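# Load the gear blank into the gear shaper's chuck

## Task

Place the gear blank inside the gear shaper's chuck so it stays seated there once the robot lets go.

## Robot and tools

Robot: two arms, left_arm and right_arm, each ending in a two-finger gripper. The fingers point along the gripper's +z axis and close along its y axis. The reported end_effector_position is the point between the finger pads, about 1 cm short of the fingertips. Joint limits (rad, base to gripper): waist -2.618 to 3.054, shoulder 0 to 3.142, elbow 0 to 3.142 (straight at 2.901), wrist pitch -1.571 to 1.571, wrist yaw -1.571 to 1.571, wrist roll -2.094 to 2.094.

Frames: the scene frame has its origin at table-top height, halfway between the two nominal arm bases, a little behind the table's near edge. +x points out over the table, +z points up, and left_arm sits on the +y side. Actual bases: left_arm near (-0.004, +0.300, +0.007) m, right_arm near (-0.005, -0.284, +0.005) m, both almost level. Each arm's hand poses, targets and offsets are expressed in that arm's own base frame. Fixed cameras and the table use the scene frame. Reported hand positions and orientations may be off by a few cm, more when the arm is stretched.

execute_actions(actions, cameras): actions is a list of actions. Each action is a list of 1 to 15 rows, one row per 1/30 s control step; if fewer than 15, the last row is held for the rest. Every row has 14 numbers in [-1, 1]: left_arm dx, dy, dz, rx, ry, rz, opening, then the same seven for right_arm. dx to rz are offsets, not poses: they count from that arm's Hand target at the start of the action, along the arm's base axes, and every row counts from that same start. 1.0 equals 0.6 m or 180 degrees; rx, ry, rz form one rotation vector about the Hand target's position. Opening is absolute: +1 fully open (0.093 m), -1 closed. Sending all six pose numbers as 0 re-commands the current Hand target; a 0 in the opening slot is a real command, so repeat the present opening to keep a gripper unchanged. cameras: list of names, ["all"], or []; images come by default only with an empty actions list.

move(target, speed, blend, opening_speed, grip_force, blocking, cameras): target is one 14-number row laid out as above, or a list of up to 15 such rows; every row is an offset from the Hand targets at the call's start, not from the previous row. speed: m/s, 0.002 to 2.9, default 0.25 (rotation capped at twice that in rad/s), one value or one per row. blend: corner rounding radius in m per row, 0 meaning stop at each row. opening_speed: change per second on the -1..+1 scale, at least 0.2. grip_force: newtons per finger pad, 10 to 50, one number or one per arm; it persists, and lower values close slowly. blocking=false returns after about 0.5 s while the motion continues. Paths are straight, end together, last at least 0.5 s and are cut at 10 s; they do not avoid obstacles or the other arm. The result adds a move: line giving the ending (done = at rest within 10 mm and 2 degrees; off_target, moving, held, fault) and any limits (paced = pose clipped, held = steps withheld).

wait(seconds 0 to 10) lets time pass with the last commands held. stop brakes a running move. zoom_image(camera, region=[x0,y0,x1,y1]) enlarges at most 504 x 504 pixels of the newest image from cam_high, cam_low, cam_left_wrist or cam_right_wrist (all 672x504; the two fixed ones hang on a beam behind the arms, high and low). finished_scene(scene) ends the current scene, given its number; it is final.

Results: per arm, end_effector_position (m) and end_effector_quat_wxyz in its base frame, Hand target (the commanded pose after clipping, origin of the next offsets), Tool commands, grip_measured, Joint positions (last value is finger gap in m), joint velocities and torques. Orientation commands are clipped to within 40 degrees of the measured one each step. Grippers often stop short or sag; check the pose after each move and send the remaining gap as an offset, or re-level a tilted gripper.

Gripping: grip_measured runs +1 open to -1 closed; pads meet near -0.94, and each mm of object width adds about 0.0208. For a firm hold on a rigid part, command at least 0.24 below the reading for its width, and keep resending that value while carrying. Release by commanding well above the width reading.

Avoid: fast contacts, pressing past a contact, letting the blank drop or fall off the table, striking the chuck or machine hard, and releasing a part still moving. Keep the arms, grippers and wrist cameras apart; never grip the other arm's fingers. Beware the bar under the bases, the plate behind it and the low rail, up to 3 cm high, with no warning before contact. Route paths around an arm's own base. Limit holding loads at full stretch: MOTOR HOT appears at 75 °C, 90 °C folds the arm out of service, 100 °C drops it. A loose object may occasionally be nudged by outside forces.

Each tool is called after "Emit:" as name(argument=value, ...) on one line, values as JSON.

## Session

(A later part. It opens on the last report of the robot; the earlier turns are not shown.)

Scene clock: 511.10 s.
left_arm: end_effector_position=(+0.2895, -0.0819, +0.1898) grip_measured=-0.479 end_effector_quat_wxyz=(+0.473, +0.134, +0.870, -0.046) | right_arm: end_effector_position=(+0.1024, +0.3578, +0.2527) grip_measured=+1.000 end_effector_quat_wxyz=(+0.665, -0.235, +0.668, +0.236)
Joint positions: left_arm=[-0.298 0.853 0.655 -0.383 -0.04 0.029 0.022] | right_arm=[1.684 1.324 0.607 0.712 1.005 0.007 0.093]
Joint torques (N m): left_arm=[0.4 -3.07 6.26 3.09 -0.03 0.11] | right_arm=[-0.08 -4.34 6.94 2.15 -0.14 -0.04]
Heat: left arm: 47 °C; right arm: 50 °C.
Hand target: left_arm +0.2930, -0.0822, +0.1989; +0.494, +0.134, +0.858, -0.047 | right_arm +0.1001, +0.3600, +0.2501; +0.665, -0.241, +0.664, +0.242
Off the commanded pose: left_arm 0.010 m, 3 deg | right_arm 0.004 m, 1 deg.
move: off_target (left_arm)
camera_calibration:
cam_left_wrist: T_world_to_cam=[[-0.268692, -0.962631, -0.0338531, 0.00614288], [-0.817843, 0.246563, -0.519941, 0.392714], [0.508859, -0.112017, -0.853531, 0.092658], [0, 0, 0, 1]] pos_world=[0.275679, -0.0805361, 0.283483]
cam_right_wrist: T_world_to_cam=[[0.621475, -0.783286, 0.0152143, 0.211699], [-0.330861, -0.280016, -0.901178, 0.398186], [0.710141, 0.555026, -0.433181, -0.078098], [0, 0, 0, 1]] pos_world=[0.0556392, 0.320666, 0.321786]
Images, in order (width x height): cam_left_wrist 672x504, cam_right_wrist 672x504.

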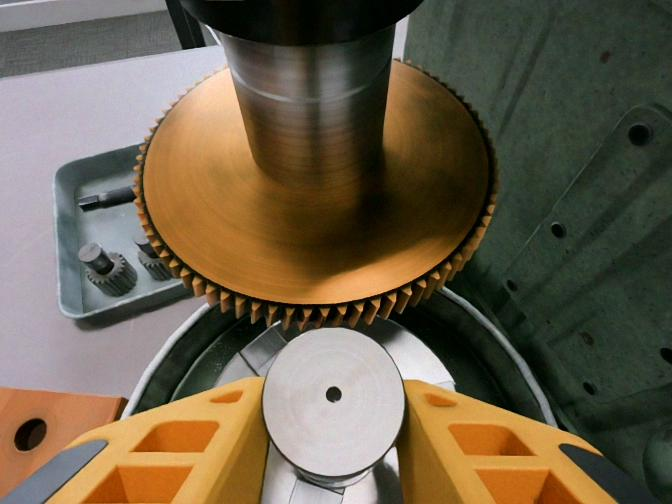

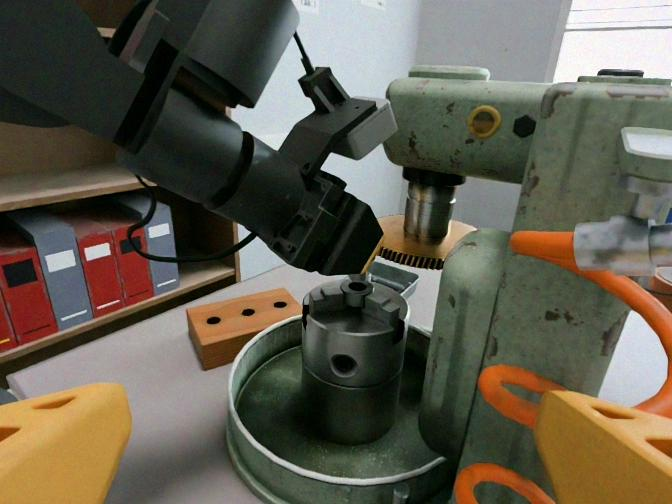

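Emit:
move(target=[0,0,-0.0135,0,0,0,-0.6,0,0,0,0,0,0,1], speed=0.03, cameras=["cam_right_wrist"])

Emit:
zoom_image(camera="cam_right_wrist", region=[330, 260, 390, 310])

Scene clock: 527.67 s.
left_arm: end_effector_position=(+0.2896, -0.0820, +0.1815) grip_measured=-0.479 end_effector_quat_wxyz=(+0.472, +0.134, +0.870, -0.046) | right_arm: end_effector_position=(+0.1024, +0.3578, +0.2527) grip_measured=+1.000 end_effector_quat_wxyz=(+0.665, -0.235, +0.668, +0.236)
Joint positions: left_arm=[-0.298 0.853 0.623 -0.352 -0.04 0.029 0.022] | right_arm=[1.684 1.324 0.607 0.712 1.005 0.007 0.093]
Joint torques (N m): left_arm=[0.38 -3.25 6.17 3.08 -0.05 0.13] | right_arm=[-0.08 -4.33 6.93 2.16 -0.13 -0.04]
Heat: left arm: 48 °C; right arm: 50 °C.
Hand target: left_arm +0.2930, -0.0822, +0.1907; +0.494, +0.134, +0.858, -0.047 | right_arm +0.1001, +0.3600, +0.2501; +0.665, -0.241, +0.664, +0.242
Off the commanded pose: left_arm 0.010 m, 3 deg | right_arm 0.004 m, 1 deg.
move: off_target (left_arm)
camera_calibration:
cam_right_wrist: T_world_to_cam=[[0.621475, -0.783286, 0.0152143, 0.211699], [-0.330861, -0.280016, -0.901178, 0.398186], [0.710141, 0.555026, -0.433181, -0.078098], [0, 0, 0, 1]] pos_world=[0.0556392, 0.320666, 0.321786]
Images, in order (width x height): cam_right_wrist 672x504.

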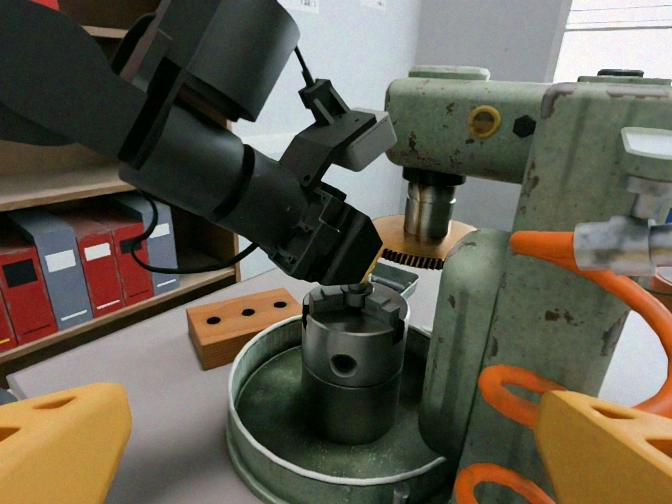

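Scaled by 8.400 from the camera's 672x504 image, which has a finer 960x720 frame.

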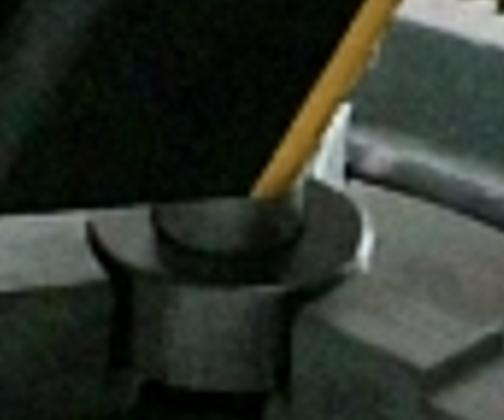

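Emit:
move(target=[0.0006,-0.0006,-0.0135,0,0,0,-0.6,0,0,0,0,0,0,1], speed=0.03, cameras=["cam_right_wrist"])

Emit:
zoom_image(camera="cam_right_wrist", region=[330, 260, 390, 310])

Scene clock: 532.93 s.
left_arm: end_effector_position=(+0.2896, -0.0820, +0.1808) grip_measured=-0.479 end_effector_quat_wxyz=(+0.481, +0.133, +0.865, -0.048) | right_arm: end_effector_position=(+0.1024, +0.3578, +0.2527) grip_measured=+1.000 end_effector_quat_wxyz=(+0.665, -0.235, +0.668, +0.236)
Joint positions: left_arm=[-0.298 0.839 0.599 -0.322 -0.04 0.029 0.022] | right_arm=[1.684 1.324 0.607 0.712 1.005 0.007 0.093]
Joint torques (N m): left_arm=[0.28 -1.66 5.52 3.13 -0.06 0.11] | right_arm=[-0.1 -4.31 6.93 2.16 -0.14 -0.04]
Heat: left arm: 49 °C; right arm: 50 °C.
Hand target: left_arm +0.2933, -0.0826, +0.1826; +0.494, +0.134, +0.858, -0.047 | right_arm +0.1001, +0.3600, +0.2501; +0.665, -0.241, +0.664, +0.242
Off the commanded pose: left_arm 0.004 m, 2 deg | right_arm 0.004 m, 1 deg.
move: done
camera_calibration:
cam_right_wrist: T_world_to_cam=[[0.621475, -0.783286, 0.0152143, 0.211699], [-0.330861, -0.280016, -0.901178, 0.398186], [0.710141, 0.555026, -0.433181, -0.078098], [0, 0, 0, 1]] pos_world=[0.0556392, 0.320666, 0.321786]
Images, in order (width x height): cam_right_wrist 672x504.

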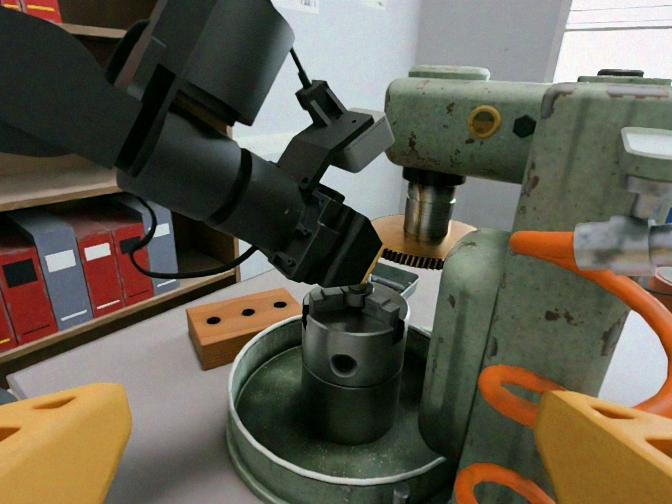

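Scaled by 8.400 from the camera's 672x504 image, which has a finer 960x720 frame.

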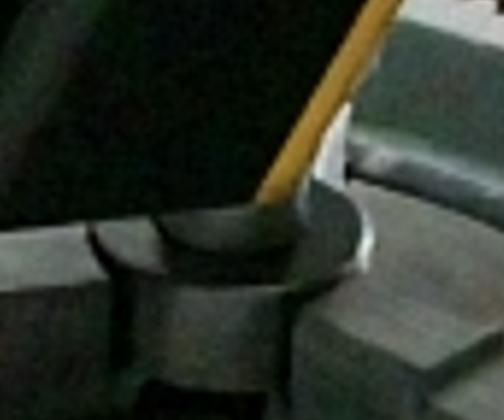

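Emit:
move(target=[[0,0,0.01,0,0,0,-0.6,0,0,0,0,0,0,1],[0.0008,-0.0025,0.01,0,0,0,-0.6,0,0,0,0,0,0,1],[0.0008,-0.0025,0.002,0,0,0,-0.6,0,0,0,0,0,0,1]], speed=0.03, cameras=["cam_right_wrist"])

Emit:
zoom_image(camera="cam_right_wrist", region=[330, 260, 390, 310])

Scene clock: 545.63 s.
left_arm: end_effector_position=(+0.2896, -0.0820, +0.1808) grip_measured=-0.479 end_effector_quat_wxyz=(+0.481, +0.133, +0.865, -0.048) | right_arm: end_effector_position=(+0.1024, +0.3578, +0.2527) grip_measured=+1.000 end_effector_quat_wxyz=(+0.665, -0.235, +0.668, +0.236)
Joint positions: left_arm=[-0.298 0.839 0.599 -0.322 -0.04 0.029 0.022] | right_arm=[1.684 1.324 0.607 0.712 1.005 0.007 0.093]
Joint torques (N m): left_arm=[-0.54 -1.28 6.02 3.12 -0.1 0.05] | right_arm=[-0.08 -4.33 6.95 2.15 -0.14 -0.04]
Heat: left arm: 49 °C; right arm: 50 °C.
Hand target: left_arm +0.2938, -0.0841, +0.1838; +0.494, +0.134, +0.858, -0.047 | right_arm +0.1001, +0.3600, +0.2501; +0.665, -0.241, +0.664, +0.242
Off the commanded pose: left_arm 0.006 m, 2 deg | right_arm 0.004 m, 1 deg.
move: done
camera_calibration:
cam_right_wrist: T_world_to_cam=[[0.621475, -0.783286, 0.0152143, 0.211699], [-0.330861, -0.280016, -0.901178, 0.398186], [0.710141, 0.555026, -0.433181, -0.078098], [0, 0, 0, 1]] pos_world=[0.0556392, 0.320666, 0.321786]
Images, in order (width x height): cam_right_wrist 672x504.

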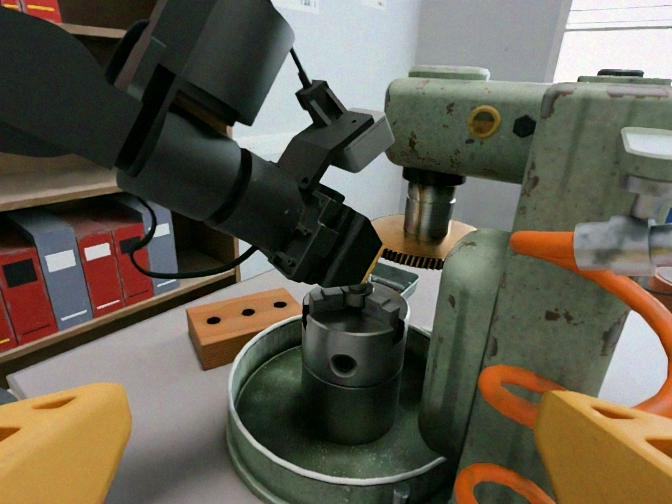

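Scaled by 8.400 from the camera's 672x504 image, which has a finer 960x720 frame.

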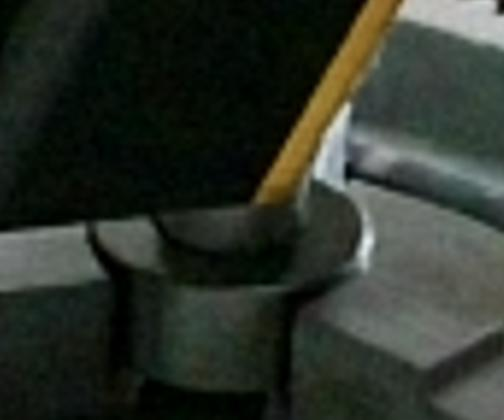

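Emit:
move(target=[[0,0,0.03,0,0,0,-0.6,0,0,0,0,0,0,1],[0.001,-0.003,0.03,0,0,0,-0.6,0,0,0,0,0,0,1],[0.0005,-0.002,0.014,0,0,0,-0.6,0,0,0,0,0,0,1]], speed=0.04)

Scene clock: 552.87 s.
left_arm: end_effector_position=(+0.2884, -0.0824, +0.1848) grip_measured=-0.479 end_effector_quat_wxyz=(+0.478, +0.134, +0.867, -0.046) | right_arm: end_effector_position=(+0.1024, +0.3578, +0.2527) grip_measured=+1.000 end_effector_quat_wxyz=(+0.665, -0.235, +0.668, +0.236)
Joint positions: left_arm=[-0.304 0.839 0.621 -0.352 -0.046 0.029 0.022] | right_arm=[1.684 1.324 0.607 0.712 1.005 0.007 0.093]
Joint torques (N m): left_arm=[-0.54 -1.07 7.05 3.09 -0.12 0.02] | right_arm=[-0.08 -4.33 6.95 2.15 -0.13 -0.04]
Heat: left arm: 48 °C; right arm: 50 °C.
Hand target: left_arm +0.2942, -0.0852, +0.1922; +0.494, +0.134, +0.858, -0.047 | right_arm +0.1001, +0.3600, +0.2501; +0.665, -0.241, +0.664, +0.242
Off the commanded pose: left_arm 0.010 m, 2 deg | right_arm 0.004 m, 1 deg.
move: done

Emit:
move(target=[0.0055,0.0003,-0.004,0,0,0,-0.6,0,0,0,0,0,0,1], speed=0.04, cameras=["cam_right_wrist"])

Emit:
zoom_image(camera="cam_right_wrist", region=[330, 260, 390, 310])

Scene clock: 559.40 s.
left_arm: end_effector_position=(+0.2921, -0.0835, +0.1840) grip_measured=-0.479 end_effector_quat_wxyz=(+0.479, +0.134, +0.866, -0.046) | right_arm: end_effector_position=(+0.1024, +0.3578, +0.2527) grip_measured=+1.000 end_effector_quat_wxyz=(+0.665, -0.235, +0.668, +0.236)
Joint positions: left_arm=[-0.304 0.857 0.621 -0.332 -0.046 0.029 0.022] | right_arm=[1.684 1.324 0.607 0.712 1.005 0.007 0.093]
Joint torques (N m): left_arm=[0.12 -1.39 6.61 3.09 -0.05 0.07] | right_arm=[-0.1 -4.33 6.93 2.16 -0.14 -0.04]
Heat: left arm: 50 °C; right arm: 50 °C.
Hand target: left_arm +0.2974, -0.0850, +0.1897; +0.494, +0.134, +0.858, -0.047 | right_arm +0.1001, +0.3600, +0.2501; +0.665, -0.241, +0.664, +0.242
Off the commanded pose: left_arm 0.008 m, 2 deg | right_arm 0.004 m, 1 deg.
move: done
camera_calibration:
cam_right_wrist: T_world_to_cam=[[0.621475, -0.783286, 0.0152143, 0.211699], [-0.330861, -0.280016, -0.901178, 0.398186], [0.710141, 0.555026, -0.433181, -0.078098], [0, 0, 0, 1]] pos_world=[0.0556392, 0.320666, 0.321786]
Images, in order (width x height): cam_right_wrist 672x504.

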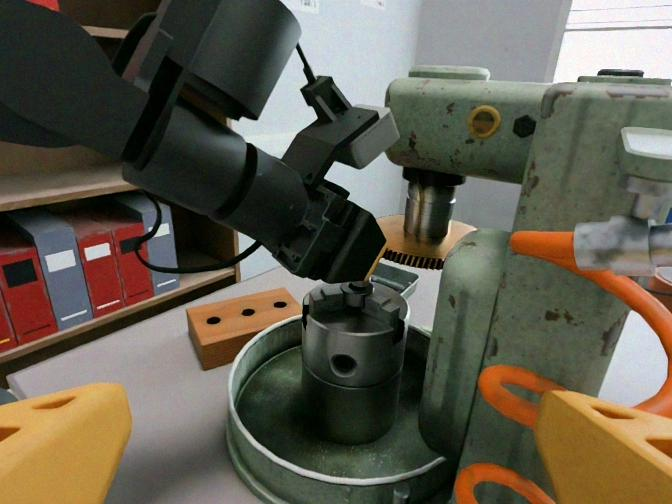

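Scaled by 8.400 from the camera's 672x504 image, which has a finer 960x720 frame.

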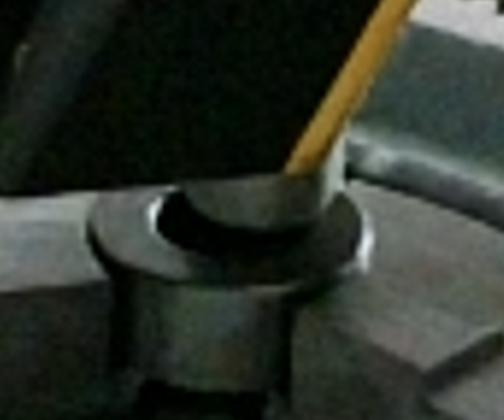

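Emit:
move(target=[-0.0067,0.0025,0.002,0,0,0,-0.6,0,0,0,0,0,0,1], speed=0.04)

Scene clock: 565.33 s.
left_arm: end_effector_position=(+0.2921, -0.0835, +0.1841) grip_measured=-0.479 end_effector_quat_wxyz=(+0.479, +0.134, +0.866, -0.046) | right_arm: end_effector_position=(+0.1024, +0.3578, +0.2527) grip_measured=+1.000 end_effector_quat_wxyz=(+0.665, -0.235, +0.668, +0.236)
Joint positions: left_arm=[-0.304 0.857 0.621 -0.331 -0.046 0.029 0.022] | right_arm=[1.684 1.324 0.607 0.712 1.005 0.007 0.093]
Joint torques (N m): left_arm=[0.31 -3.15 6.49 2.9 -0.04 0.07] | right_arm=[-0.09 -4.36 6.94 2.15 -0.13 -0.04]
Heat: left arm: 51 °C; right arm: 50 °C.
Hand target: left_arm +0.2934, -0.0835, +0.1909; +0.494, +0.134, +0.858, -0.047 | right_arm +0.1001, +0.3600, +0.2501; +0.665, -0.241, +0.664, +0.242
Off the commanded pose: left_arm 0.007 m, 2 deg | right_arm 0.004 m, 1 deg.
move: done

Emit:
move(target=[-0.004,0.0012,0,0,0,0,-0.6,0,0,0,0,0,0,1], speed=0.04)

Scene clock: 568.53 s.
left_arm: end_effector_position=(+0.2907, -0.0831, +0.1865) grip_measured=-0.479 end_effector_quat_wxyz=(+0.482, +0.134, +0.864, -0.047) | right_arm: end_effector_position=(+0.1024, +0.3578, +0.2527) grip_measured=+1.000 end_effector_quat_wxyz=(+0.665, -0.235, +0.668, +0.236)
Joint positions: left_arm=[-0.304 0.845 0.621 -0.336 -0.046 0.029 0.022] | right_arm=[1.684 1.324 0.607 0.712 1.005 0.007 0.093]
Joint torques (N m): left_arm=[0.29 -3.11 6.12 2.83 -0.07 0.09] | right_arm=[-0.06 -4.31 6.97 2.15 -0.13 -0.04]
Heat: left arm: 51 °C; right arm: 50 °C.
Hand target: left_arm +0.2910, -0.0828, +0.1909; +0.494, +0.134, +0.858, -0.047 | right_arm +0.1001, +0.3600, +0.2501; +0.665, -0.241, +0.664, +0.242
Off the commanded pose: left_arm 0.004 m, 2 deg | right_arm 0.004 m, 1 deg.
move: done

Emit:
move(target=[-0.002,0.002,-0.008,0.0016,0.006,0,-0.6,0,0,0,0,0,0,1], speed=0.03, cameras=["cam_right_wrist"])

Emit:
zoom_image(camera="cam_right_wrist", region=[330, 260, 390, 310])

Scene clock: 577.33 s.
left_arm: end_effector_position=(+0.2890, -0.0826, +0.1839) grip_measured=-0.479 end_effector_quat_wxyz=(+0.477, +0.135, +0.867, -0.046) | right_arm: end_effector_position=(+0.1024, +0.3578, +0.2527) grip_measured=+1.000 end_effector_quat_wxyz=(+0.665, -0.235, +0.668, +0.236)
Joint positions: left_arm=[-0.304 0.845 0.621 -0.349 -0.046 0.029 0.022] | right_arm=[1.684 1.324 0.607 0.712 1.005 0.007 0.093]
Joint torques (N m): left_arm=[0.77 -2.59 6.02 2.84 0 0.11] | right_arm=[-0.09 -4.34 6.94 2.15 -0.13 -0.04]
Heat: left arm: 51 °C; right arm: 50 °C.
Hand target: left_arm +0.2898, -0.0816, +0.1862; +0.486, +0.135, +0.862, -0.046 | right_arm +0.1001, +0.3600, +0.2501; +0.665, -0.241, +0.664, +0.242
Off the commanded pose: left_arm 0.003 m, 1 deg | right_arm 0.004 m, 1 deg.
move: done
camera_calibration:
cam_right_wrist: T_world_to_cam=[[0.621475, -0.783286, 0.0152143, 0.211699], [-0.330861, -0.280016, -0.901178, 0.398186], [0.710141, 0.555026, -0.433181, -0.078098], [0, 0, 0, 1]] pos_world=[0.0556392, 0.320666, 0.321786]
Images, in order (width x height): cam_right_wrist 672x504.

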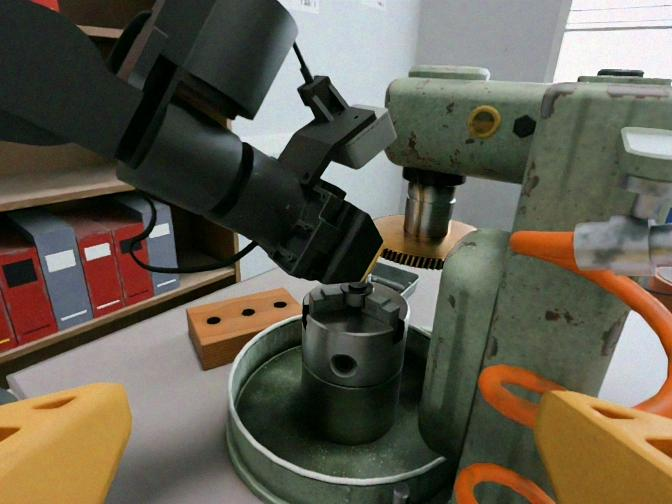

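Scaled by 8.400 from the camera's 672x504 image, which has a finer 960x720 frame.

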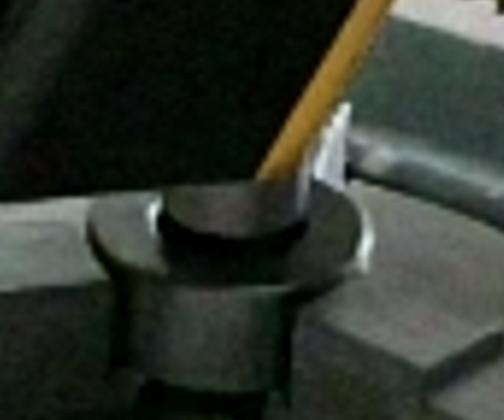

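Emit:
move(target=[0,0,-0.012,0,0,0,-0.6,0,0,0,0,0,0,1], speed=0.03, cameras=["cam_right_wrist"])

Emit:
zoom_image(camera="cam_right_wrist", region=[330, 260, 390, 310])

Scene clock: 583.93 s.
left_arm: end_effector_position=(+0.2890, -0.0822, +0.1786) grip_measured=-0.479 end_effector_quat_wxyz=(+0.478, +0.134, +0.867, -0.046) | right_arm: end_effector_position=(+0.1024, +0.3578, +0.2527) grip_measured=+1.000 end_effector_quat_wxyz=(+0.665, -0.235, +0.668, +0.236)
Joint positions: left_arm=[-0.303 0.842 0.597 -0.324 -0.046 0.029 0.022] | right_arm=[1.684 1.324 0.607 0.712 1.005 0.007 0.093]
Joint torques (N m): left_arm=[0.72 -2.36 5.74 2.89 0.01 0.1] | right_arm=[-0.09 -4.33 6.95 2.15 -0.14 -0.04]
Heat: left arm: 51 °C; right arm: 50 °C.
Hand target: left_arm +0.2898, -0.0817, +0.1791; +0.486, +0.135, +0.862, -0.046 | right_arm +0.1001, +0.3600, +0.2501; +0.665, -0.241, +0.664, +0.242
Off the commanded pose: left_arm 0.001 m, 1 deg | right_arm 0.004 m, 1 deg.
move: done
camera_calibration:
cam_right_wrist: T_world_to_cam=[[0.621475, -0.783286, 0.0152143, 0.211699], [-0.330861, -0.280016, -0.901178, 0.398186], [0.710141, 0.555026, -0.433181, -0.078098], [0, 0, 0, 1]] pos_world=[0.0556392, 0.320666, 0.321786]
Images, in order (width x height): cam_right_wrist 672x504.

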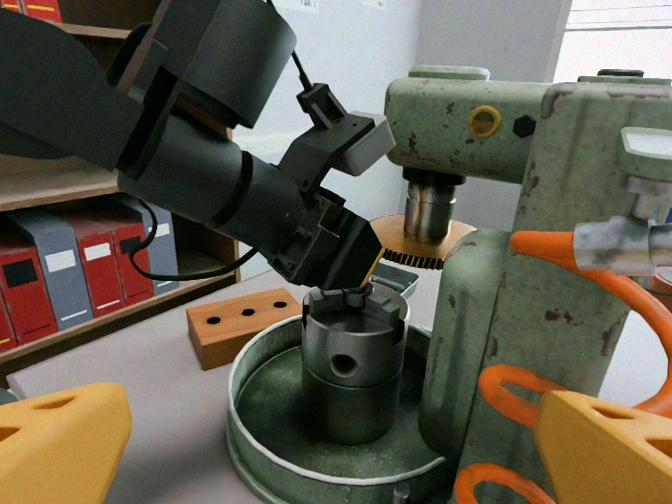

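Scaled by 8.400 from the camera's 672x504 image, which has a finer 960x720 frame.

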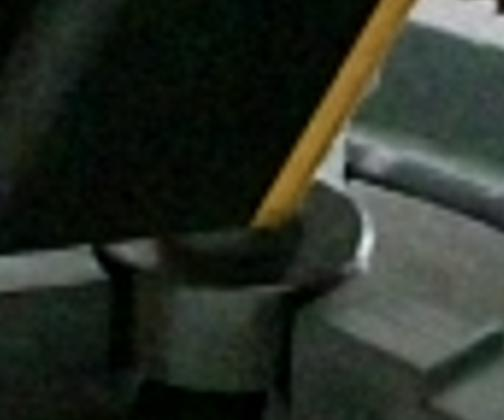

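Emit:
move(target=[0,0,-0.013,0,0,0,-0.6,0,0,0,0,0,0,1], speed=0.03)

Scene clock: 586.10 s.
left_arm: end_effector_position=(+0.2888, -0.0822, +0.1780) grip_measured=-0.479 end_effector_quat_wxyz=(+0.487, +0.133, +0.862, -0.047) | right_arm: end_effector_position=(+0.1024, +0.3578, +0.2527) grip_measured=+1.000 end_effector_quat_wxyz=(+0.665, -0.235, +0.668, +0.236)
Joint positions: left_arm=[-0.303 0.827 0.573 -0.295 -0.046 0.029 0.022] | right_arm=[1.684 1.324 0.607 0.712 1.005 0.007 0.093]
Joint torques (N m): left_arm=[0.75 -1.03 5.01 2.91 0 0.09] | right_arm=[-0.06 -4.34 6.94 2.15 -0.14 -0.04]
Heat: left arm: 51 °C; right arm: 50 °C.
Hand target: left_arm +0.2898, -0.0817, +0.1713; +0.486, +0.135, +0.862, -0.046 | right_arm +0.1001, +0.3600, +0.2501; +0.665, -0.241, +0.664, +0.242
Off the commanded pose: left_arm 0.007 m, 0 deg | right_arm 0.004 m, 1 deg.
move: done

Emit:
wait(seconds=0.1, cameras=["cam_right_wrist","cam_left_wrist"])

Emit:
zoom_image(camera="cam_right_wrist", region=[330, 260, 390, 310])

Emit:
zoom_image(camera="cam_left_wrist", region=[230, 290, 430, 504])

Scene clock: 590.07 s.
left_arm: end_effector_position=(+0.2888, -0.0822, +0.1780) grip_measured=-0.479 end_effector_quat_wxyz=(+0.487, +0.133, +0.862, -0.047) | right_arm: end_effector_position=(+0.1024, +0.3578, +0.2527) grip_measured=+1.000 end_effector_quat_wxyz=(+0.665, -0.235, +0.668, +0.236)
Joint positions: left_arm=[-0.303 0.827 0.573 -0.295 -0.046 0.029 0.022] | right_arm=[1.684 1.324 0.607 0.712 1.005 0.007 0.093]
Joint torques (N m): left_arm=[0.7 -0.99 5.04 2.92 0.01 0.09] | right_arm=[-0.08 -4.31 6.95 2.16 -0.14 -0.04]
Heat: left arm: 50 °C; right arm: 50 °C.
Hand target: left_arm +0.2898, -0.0817, +0.1713; +0.486, +0.135, +0.862, -0.046 | right_arm +0.1001, +0.3600, +0.2501; +0.665, -0.241, +0.664, +0.242
Tool commands: left_gripper/opening=-0.6 right_gripper/opening=+1.0
Off the commanded pose: left_arm 0.007 m, 0 deg | right_arm 0.004 m, 1 deg.
wait: 0.10 s; at rest from the start
camera_calibration:
cam_left_wrist: T_world_to_cam=[[-0.26734, -0.96293, -0.0360007, 0.00530615], [-0.80046, 0.242723, -0.548041, 0.385759], [0.536463, -0.117696, -0.835676, 0.0713471], [0, 0, 0, 1]] pos_world=[0.271928, -0.0801258, 0.271226]
cam_right_wrist: T_world_to_cam=[[0.621475, -0.783286, 0.0152143, 0.211699], [-0.330861, -0.280016, -0.901178, 0.398186], [0.710141, 0.555026, -0.433181, -0.078098], [0, 0, 0, 1]] pos_world=[0.0556392, 0.320666, 0.321786]
Images, in order (width x height): cam_left_wrist 672x504, cam_right_wrist 672x504.

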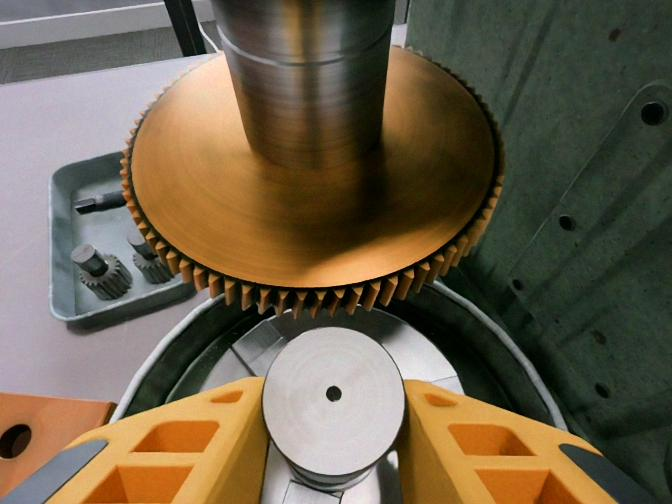

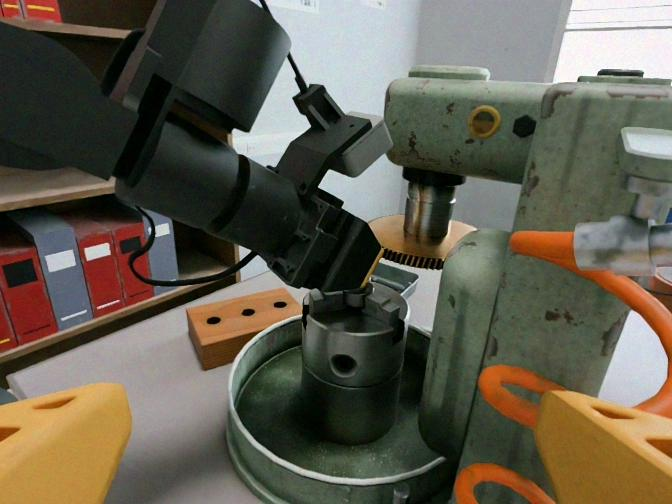

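Scaled by 8.400 from the camera's 672x504 image, which has a finer 960x720 frame.

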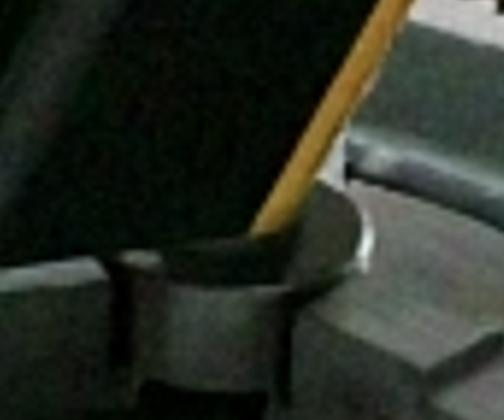

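Scaled by 2.355 from the camera's 672x504 image, which has a finer 960x720 frame.

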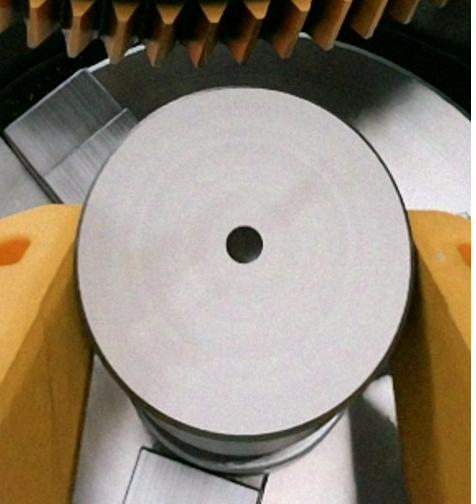

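Emit:
move(target=[[0,0,0.007,0.0015,0.0055,0,-0.6,0,0,0,0,0,0,1],[0.0025,-0.0007,0.005,0.0015,0.0055,0,-0.6,0,0,0,0,0,0,1],[0,-0.004,0.003,0.0015,0.0055,0,-0.6,0,0,0,0,0,0,1],[-0.0035,-0.002,0.001,0.0015,0.0055,0,-0.6,0,0,0,0,0,0,1],[0,0.0,0,0.0015,0.0055,0,-0.6,0,0,0,0,0,0,1]], speed=0.03, blend=[0.001,0.001,0.001,0.001,0])

Scene clock: 612.10 s.
left_arm: end_effector_position=(+0.2888, -0.0821, +0.1771) grip_measured=-0.479 end_effector_quat_wxyz=(+0.486, +0.133, +0.863, -0.047) | right_arm: end_effector_position=(+0.1024, +0.3578, +0.2527) grip_measured=+1.000 end_effector_quat_wxyz=(+0.665, -0.235, +0.668, +0.236)
Joint positions: left_arm=[-0.303 0.829 0.573 -0.296 -0.046 0.029 0.022] | right_arm=[1.684 1.324 0.607 0.712 1.005 0.007 0.093]
Joint torques (N m): left_arm=[0.72 -0.14 6.56 2.63 0.02 0.1] | right_arm=[-0.08 -4.34 6.97 2.15 -0.14 -0.04]
Heat: left arm: 50 °C; right arm: 50 °C.
Hand target: left_arm +0.2898, -0.0816, +0.1712; +0.478, +0.136, +0.867, -0.045 | right_arm +0.1001, +0.3600, +0.2501; +0.665, -0.241, +0.664, +0.242
Off the commanded pose: left_arm 0.006 m, 1 deg | right_arm 0.004 m, 1 deg.
move: done

Emit:
move(target=[0,0,0,0.0036,0.0134,0,-0.6,0,0,0,0,0,0,1], speed=0.05)

Scene clock: 615.70 s.
left_arm: end_effector_position=(+0.2896, -0.0823, +0.1766) grip_measured=-0.479 end_effector_quat_wxyz=(+0.474, +0.134, +0.869, -0.045) | right_arm: end_effector_position=(+0.1024, +0.3578, +0.2527) grip_measured=+1.000 end_effector_quat_wxyz=(+0.665, -0.235, +0.668, +0.236)
Joint positions: left_arm=[-0.303 0.852 0.6 -0.328 -0.046 0.029 0.022] | right_arm=[1.684 1.324 0.607 0.712 1.005 0.007 0.093]
Joint torques (N m): left_arm=[0.81 0.39 8.05 2.31 0.02 0.07] | right_arm=[-0.06 -4.34 6.95 2.15 -0.13 -0.04]
Heat: left arm: 50 °C; right arm: 50 °C.
Hand target: left_arm +0.2898, -0.0816, +0.1713; +0.459, +0.137, +0.877, -0.043 | right_arm +0.1001, +0.3600, +0.2501; +0.665, -0.241, +0.664, +0.242
Off the commanded pose: left_arm 0.005 m, 2 deg | right_arm 0.004 m, 1 deg.
move: done

Emit:
move(target=[0,0,-0.008,0,0,0,-0.6,0,0,0,0,0,0,1], speed=0.03)

Scene clock: 618.07 s.
left_arm: end_effector_position=(+0.2896, -0.0823, +0.1766) grip_measured=-0.479 end_effector_quat_wxyz=(+0.474, +0.134, +0.869, -0.045) | right_arm: end_effector_position=(+0.1024, +0.3578, +0.2527) grip_measured=+1.000 end_effector_quat_wxyz=(+0.665, -0.235, +0.668, +0.236)
Joint positions: left_arm=[-0.303 0.852 0.6 -0.328 -0.046 0.029 0.022] | right_arm=[1.684 1.324 0.607 0.712 1.005 0.007 0.093]
Joint torques (N m): left_arm=[0.69 0.31 6.38 2.51 0.02 0.09] | right_arm=[-0.06 -4.33 6.94 2.15 -0.14 -0.04]
Heat: left arm: 50 °C; right arm: 50 °C.
Hand target: left_arm +0.2898, -0.0816, +0.1665; +0.459, +0.137, +0.877, -0.043 | right_arm +0.1001, +0.3600, +0.2501; +0.665, -0.241, +0.664, +0.242
Off the commanded pose: left_arm 0.010 m, 2 deg | right_arm 0.004 m, 1 deg.
move: done

Emit:
move(target=[0,0,-0.012,0,0,0,-0.6,0,0,0,0,0,0,1], speed=0.03, cameras=["cam_right_wrist"])

Emit:
zoom_image(camera="cam_right_wrist", region=[280, 200, 420, 330])

Scene clock: 620.77 s.
left_arm: end_effector_position=(+0.2900, -0.0825, +0.1760) grip_measured=-0.479 end_effector_quat_wxyz=(+0.475, +0.134, +0.868, -0.045) | right_arm: end_effector_position=(+0.1024, +0.3578, +0.2527) grip_measured=+1.000 end_effector_quat_wxyz=(+0.665, -0.235, +0.668, +0.236)
Joint positions: left_arm=[-0.303 0.852 0.595 -0.319 -0.046 0.029 0.022] | right_arm=[1.684 1.324 0.607 0.712 1.005 0.007 0.093]
Joint torques (N m): left_arm=[0.76 0.34 4.45 2.76 0.05 0.08] | right_arm=[-0.06 -4.34 6.93 2.15 -0.13 -0.04]
Heat: left arm: 50 °C; right arm: 50 °C.
Hand target: left_arm +0.2898, -0.0816, +0.1592; +0.459, +0.137, +0.877, -0.043 | right_arm +0.1001, +0.3600, +0.2501; +0.665, -0.241, +0.664, +0.242
Off the commanded pose: left_arm 0.017 m, 2 deg | right_arm 0.004 m, 1 deg.
move: off_target (left_arm)
camera_calibration:
cam_right_wrist: T_world_to_cam=[[0.621475, -0.783286, 0.0152143, 0.211699], [-0.330861, -0.280016, -0.901178, 0.398186], [0.710141, 0.555026, -0.433181, -0.078098], [0, 0, 0, 1]] pos_world=[0.0556392, 0.320666, 0.321786]
Images, in order (width x height): cam_right_wrist 672x504.

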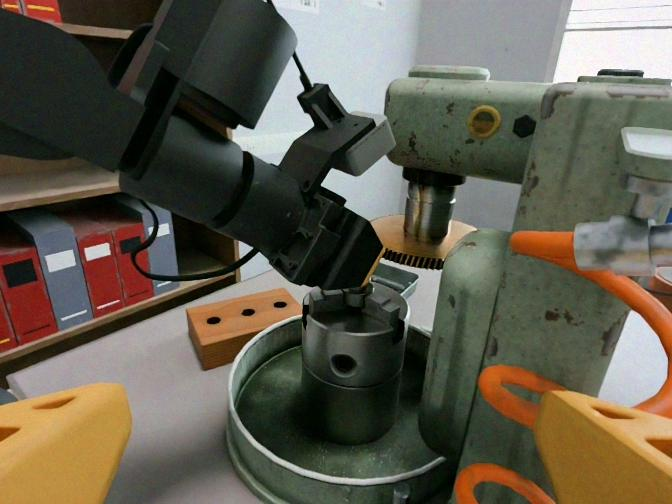

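Scaled by 3.600 from the camera's 672x504 image, which has a finer 960x720 frame.

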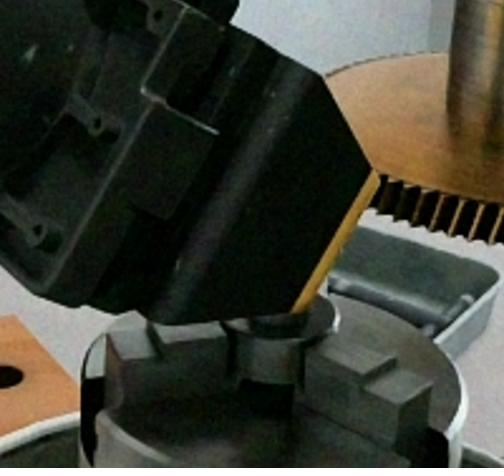

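Emit:
zoom_image(camera="cam_right_wrist", region=[320, 250, 390, 310])

Emit:
execute_actions(actions=[])

Emit:
zoom_image(camera="cam_left_wrist", region=[230, 290, 430, 504])

Emit:
zoom_image(camera="cam_high", region=[400, 230, 470, 300])

Scaled by 7.200 from the camera's 672x504 image, which has a finer 960x720 frame.

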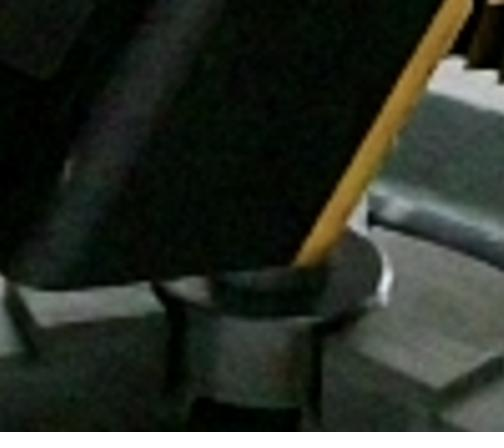

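Scene clock: 642.43 s.
left_arm: end_effector_position=(+0.2900, -0.0825, +0.1760) grip_measured=-0.479 end_effector_quat_wxyz=(+0.475, +0.134, +0.868, -0.045) | right_arm: end_effector_position=(+0.1024, +0.3578, +0.2527) grip_measured=+1.000 end_effector_quat_wxyz=(+0.665, -0.235, +0.668, +0.236)
Joint positions: left_arm=[-0.303 0.852 0.595 -0.319 -0.046 0.029 0.022] | right_arm=[1.684 1.324 0.607 0.712 1.005 0.007 0.093]
Joint velocities: within noise
Joint torques (N m): left_arm=[0.8 0.28 4.48 2.76 0.02 0.1] | right_arm=[-0.09 -4.33 6.95 2.15 -0.14 -0.04]
Heat: left arm: 49 °C; right arm: 51 °C.
Hand target: left_arm +0.2898, -0.0816, +0.1592; +0.459, +0.137, +0.877, -0.043 | right_arm +0.1001, +0.3600, +0.2501; +0.665, -0.241, +0.664, +0.242
Tool commands: left_gripper/opening=-0.6 right_gripper/opening=+1.0
Off the commanded pose: left_arm 0.017 m, 2 deg | right_arm 0.004 m, 1 deg.
camera_calibration:
cam_left_wrist: T_world_to_cam=[[-0.268015, -0.962703, -0.0370183, 0.00563015], [-0.814572, 0.246958, -0.524866, 0.386076], [0.514432, -0.110518, -0.85038, 0.078587], [0, 0, 0, 1]] pos_world=[0.275568, -0.0812391, 0.269675]
cam_right_wrist: T_world_to_cam=[[0.621475, -0.783286, 0.0152143, 0.211699], [-0.330861, -0.280016, -0.901178, 0.398186], [0.710141, 0.555026, -0.433181, -0.078098], [0, 0, 0, 1]] pos_world=[0.0556392, 0.320666, 0.321786]

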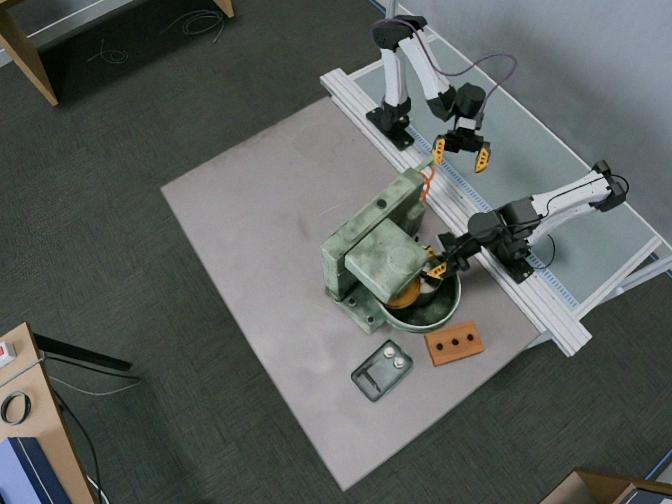

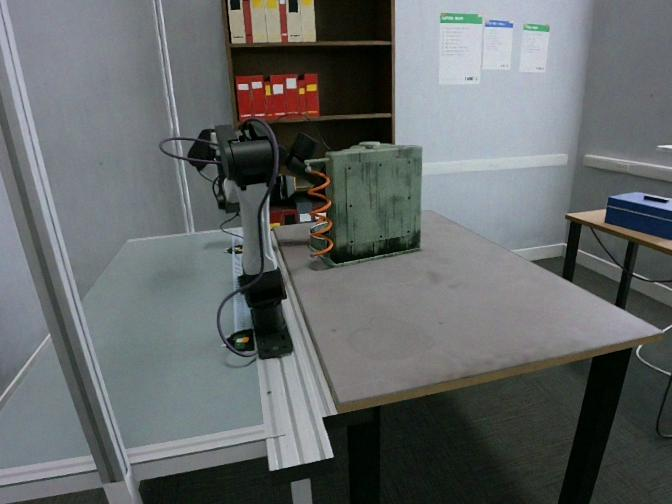

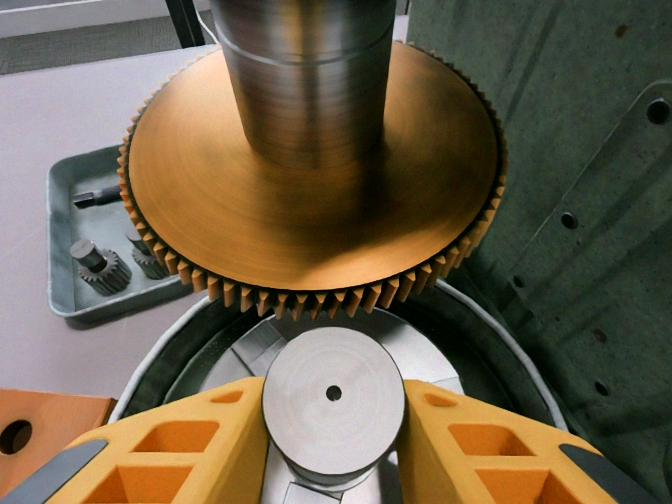

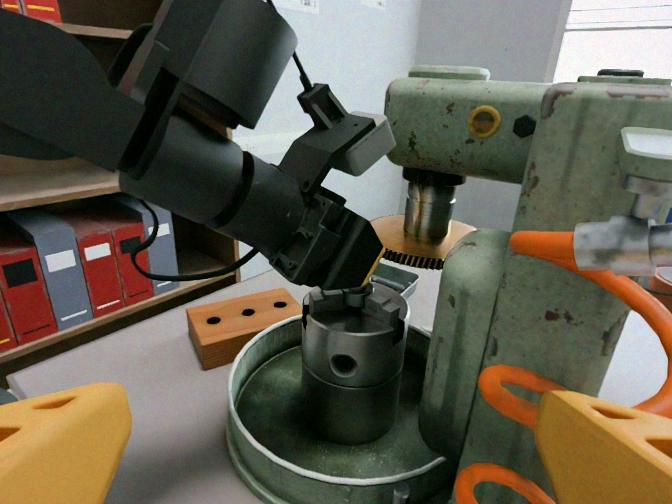

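Scaled by 2.355 from the camera's 672x504 image, which has a finer 960x720 frame.

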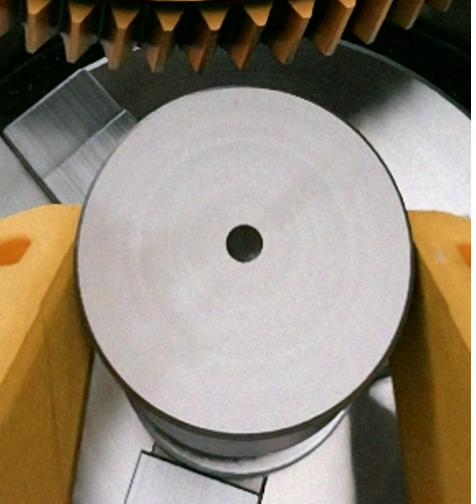

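Scaled by 7.200 from the camera's 672x504 image, which has a finer 960x720 frame.

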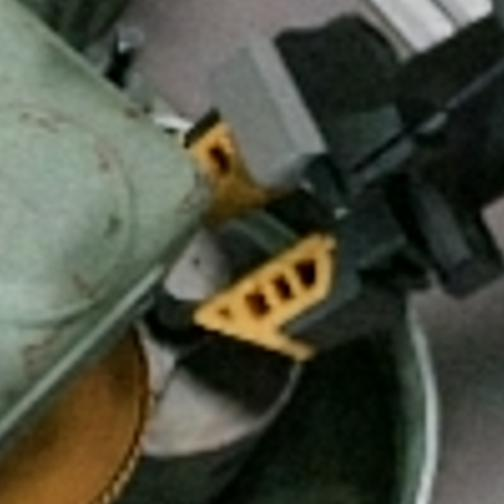

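Emit:
move(target=[[0,0,0.01,0,0,0,-0.6,0,0,0,0,0,0,1],[0.006,-0.002,0.006,0,0,0,-0.6,0,0,0,0,0,0,1],[0,-0.008,0.004,0,0,0,-0.6,0,0,0,0,0,0,1],[-0.007,-0.001,0.002,0,0,0,-0.6,0,0,0,0,0,0,1],[0,0.006,0,0,0,0,-0.6,0,0,0,0,0,0,1],[0,0.0,0,0,0,0,-0.6,0,0,0,0,0,0,1]], speed=0.02, blend=[0.001,0.001,0.001,0.001,0.001,0])

Scene clock: 661.23 s.
left_arm: end_effector_position=(+0.2906, -0.0806, +0.1772) grip_measured=-0.479 end_effector_quat_wxyz=(+0.477, +0.131, +0.868, -0.047) | right_arm: end_effector_position=(+0.1024, +0.3578, +0.2528) grip_measured=+1.000 end_effector_quat_wxyz=(+0.666, -0.235, +0.668, +0.236)
Joint positions: left_arm=[-0.29 0.848 0.595 -0.318 -0.035 0.029 0.022] | right_arm=[1.684 1.324 0.607 0.712 1.005 0.007 0.093]
Joint torques (N m): left_arm=[-0.42 0.58 4.41 2.74 -0.09 0.1] | right_arm=[-0.09 -4.33 6.94 2.15 -0.14 -0.04]
Heat: left arm: 49 °C; right arm: 51 °C.
Hand target: left_arm +0.2898, -0.0816, +0.1591; +0.459, +0.137, +0.877, -0.043 | right_arm +0.1001, +0.3600, +0.2501; +0.665, -0.241, +0.664, +0.242
Off the commanded pose: left_arm 0.018 m, 2 deg | right_arm 0.004 m, 1 deg.
move: off_target (left_arm)

Emit:
move(target=[[0,0,0.01,0,0,0,-0.6,0,0,0,0,0,0,1],[0,-0.01,0.006,0,0,0,-0.6,0,0,0,0,0,0,1],[0,-0.01,-0.001,0,0,0,-0.6,0,0,0,0,0,0,1]], speed=0.03, blend=[0.001,0.001,0])

Scene clock: 664.53 s.
left_arm: end_effector_position=(+0.2901, -0.0827, +0.1760) grip_measured=-0.479 end_effector_quat_wxyz=(+0.476, +0.133, +0.868, -0.039) | right_arm: end_effector_position=(+0.1024, +0.3578, +0.2528) grip_measured=+1.000 end_effector_quat_wxyz=(+0.666, -0.235, +0.668, +0.236)
Joint positions: left_arm=[-0.316 0.853 0.595 -0.318 -0.069 0.025 0.022] | right_arm=[1.684 1.324 0.607 0.712 1.005 0.007 0.093]
Joint torques (N m): left_arm=[-1.22 0.96 4.51 2.81 -0.04 -0.07] | right_arm=[-0.05 -4.34 6.94 2.16 -0.14 -0.04]
Heat: left arm: 49 °C; right arm: 51 °C.
Hand target: left_arm +0.2898, -0.0876, +0.1584; +0.459, +0.137, +0.877, -0.043 | right_arm +0.1001, +0.3600, +0.2501; +0.665, -0.241, +0.664, +0.242
Off the commanded pose: left_arm 0.018 m, 2 deg | right_arm 0.004 m, 1 deg.
move: off_target (left_arm)

Emit:
move(target=[[0,0.005,0.008,0,0,0,-0.6,0,0,0,0,0,0,1],[-0.01,0.007,0.004,0,0,0,-0.6,0,0,0,0,0,0,1],[-0.01,0.007,-0.002,0,0,0,-0.6,0,0,0,0,0,0,1]], speed=0.03, blend=[0.001,0.001,0])

Scene clock: 670.63 s.
left_arm: end_effector_position=(+0.2896, -0.0826, +0.1765) grip_measured=-0.479 end_effector_quat_wxyz=(+0.483, +0.132, +0.865, -0.041) | right_arm: end_effector_position=(+0.1024, +0.3578, +0.2528) grip_measured=+1.000 end_effector_quat_wxyz=(+0.666, -0.235, +0.668, +0.236)
Joint positions: left_arm=[-0.316 0.84 0.58 -0.301 -0.069 0.024 0.022] | right_arm=[1.684 1.324 0.607 0.712 1.005 0.007 0.093]
Joint torques (N m): left_arm=[-0.02 -0.69 4.51 2.43 0.07 -0.01] | right_arm=[-0.1 -4.33 6.95 2.15 -0.13 -0.04]
Heat: left arm: 49 °C; right arm: 51 °C.
Hand target: left_arm +0.2838, -0.0834, +0.1574; +0.459, +0.137, +0.877, -0.043 | right_arm +0.1001, +0.3600, +0.2501; +0.665, -0.241, +0.664, +0.242
Off the commanded pose: left_arm 0.020 m, 3 deg | right_arm 0.004 m, 1 deg.
move: off_target (left_arm)

Emit:
move(target=[[0.014,0.0005,0.028,0,0,0,-0.6,0,0,0,0,0,0,1],[0.014,0.0005,0.018,0,0,0,-0.6,0,0,0,0,0,0,1]], speed=0.03)

Scene clock: 681.77 s.
left_arm: end_effector_position=(+0.2904, -0.0824, +0.1762) grip_measured=-0.479 end_effector_quat_wxyz=(+0.468, +0.133, +0.872, -0.043) | right_arm: end_effector_position=(+0.1024, +0.3578, +0.2528) grip_measured=+1.000 end_effector_quat_wxyz=(+0.666, -0.235, +0.668, +0.236)
Joint positions: left_arm=[-0.307 0.864 0.613 -0.341 -0.054 0.024 0.022] | right_arm=[1.684 1.324 0.607 0.712 1.005 0.007 0.093]
Joint torques (N m): left_arm=[0.72 0.35 6.32 2.69 0.08 0.09] | right_arm=[-0.05 -4.34 6.95 2.15 -0.14 -0.04]
Heat: left arm: 49 °C; right arm: 51 °C.
Hand target: left_arm +0.2922, -0.0832, +0.1681; +0.459, +0.137, +0.877, -0.044 | right_arm +0.1001, +0.3600, +0.2501; +0.665, -0.241, +0.664, +0.242
Off the commanded pose: left_arm 0.008 m, 1 deg | right_arm 0.004 m, 1 deg.
move: done

Emit:
move(target=[[0,0,0.008,0,0,0,-0.6,0,0,0,0,0,0,1],[0,0,0.008,0,0,0,0.0,0,0,0,0,0,0,1]], speed=0.05, opening_speed=0.5, cameras=["cam_right_wrist","cam_left_wrist"])

Emit:
zoom_image(camera="cam_right_wrist", region=[320, 230, 400, 310])

Emit:
zoom_image(camera="cam_left_wrist", region=[200, 270, 480, 504])

Scene clock: 692.40 s.
left_arm: end_effector_position=(+0.2914, -0.0827, +0.1716) grip_measured=-0.002 end_effector_quat_wxyz=(+0.461, +0.133, +0.876, -0.042) | right_arm: end_effector_position=(+0.1024, +0.3578, +0.2528) grip_measured=+1.000 end_effector_quat_wxyz=(+0.666, -0.235, +0.668, +0.236)
Joint positions: left_arm=[-0.306 0.881 0.613 -0.341 -0.053 0.024 0.045] | right_arm=[1.684 1.324 0.607 0.712 1.005 0.007 0.093]
Joint torques (N m): left_arm=[0.68 -1.24 7.91 2.42 0.05 0.09] | right_arm=[-0.08 -4.33 6.94 2.15 -0.14 -0.04]
Heat: left arm: 49 °C; right arm: 51 °C.
Hand target: left_arm +0.2922, -0.0831, +0.1729; +0.459, +0.137, +0.877, -0.043 | right_arm +0.1001, +0.3600, +0.2501; +0.665, -0.241, +0.664, +0.242
Off the commanded pose: left_arm 0.002 m, 1 deg | right_arm 0.004 m, 1 deg.
move: done
camera_calibration:
cam_left_wrist: T_world_to_cam=[[-0.264087, -0.963741, -0.0382308, 0.00460372], [-0.831738, 0.247626, -0.496884, 0.385221], [0.488334, -0.0994224, -0.866974, 0.0854079], [0, 0, 0, 1]] pos_world=[0.279911, -0.0824623, 0.265632]
cam_right_wrist: T_world_to_cam=[[0.621453, -0.783308, 0.014968, 0.211785], [-0.330862, -0.279718, -0.901271, 0.398211], [0.71016, 0.555145, -0.432998, -0.0781529], [0, 0, 0, 1]] pos_world=[0.0556393, 0.320666, 0.321886]
Images, in order (width x height): cam_left_wrist 672x504, cam_right_wrist 672x504.

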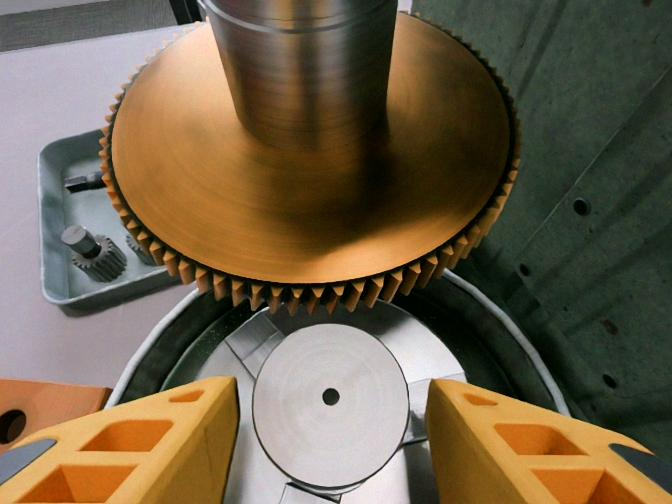

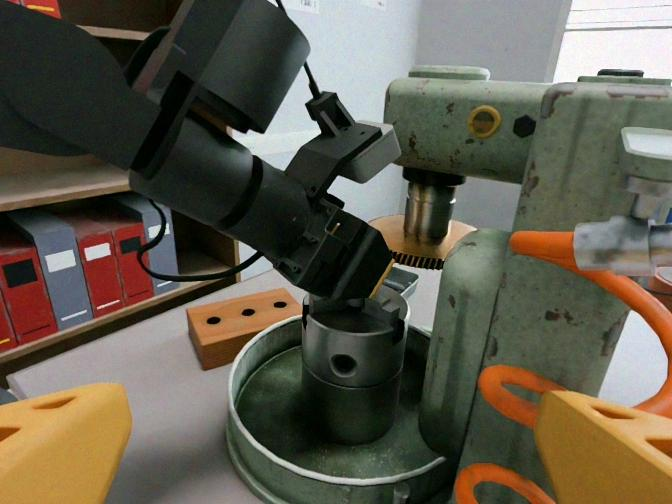

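Scaled by 6.300 from the camera's 672x504 image, which has a finer 960x720 frame.

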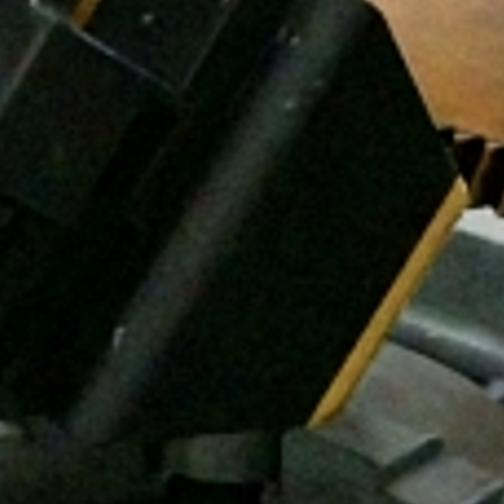

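Scaled by 1.800 from the camera's 672x504 image, which has a finer 960x720 frame.

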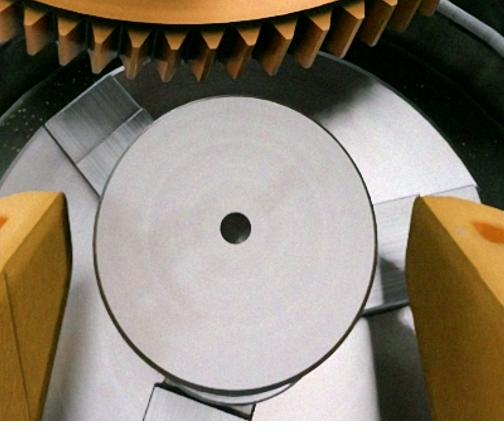

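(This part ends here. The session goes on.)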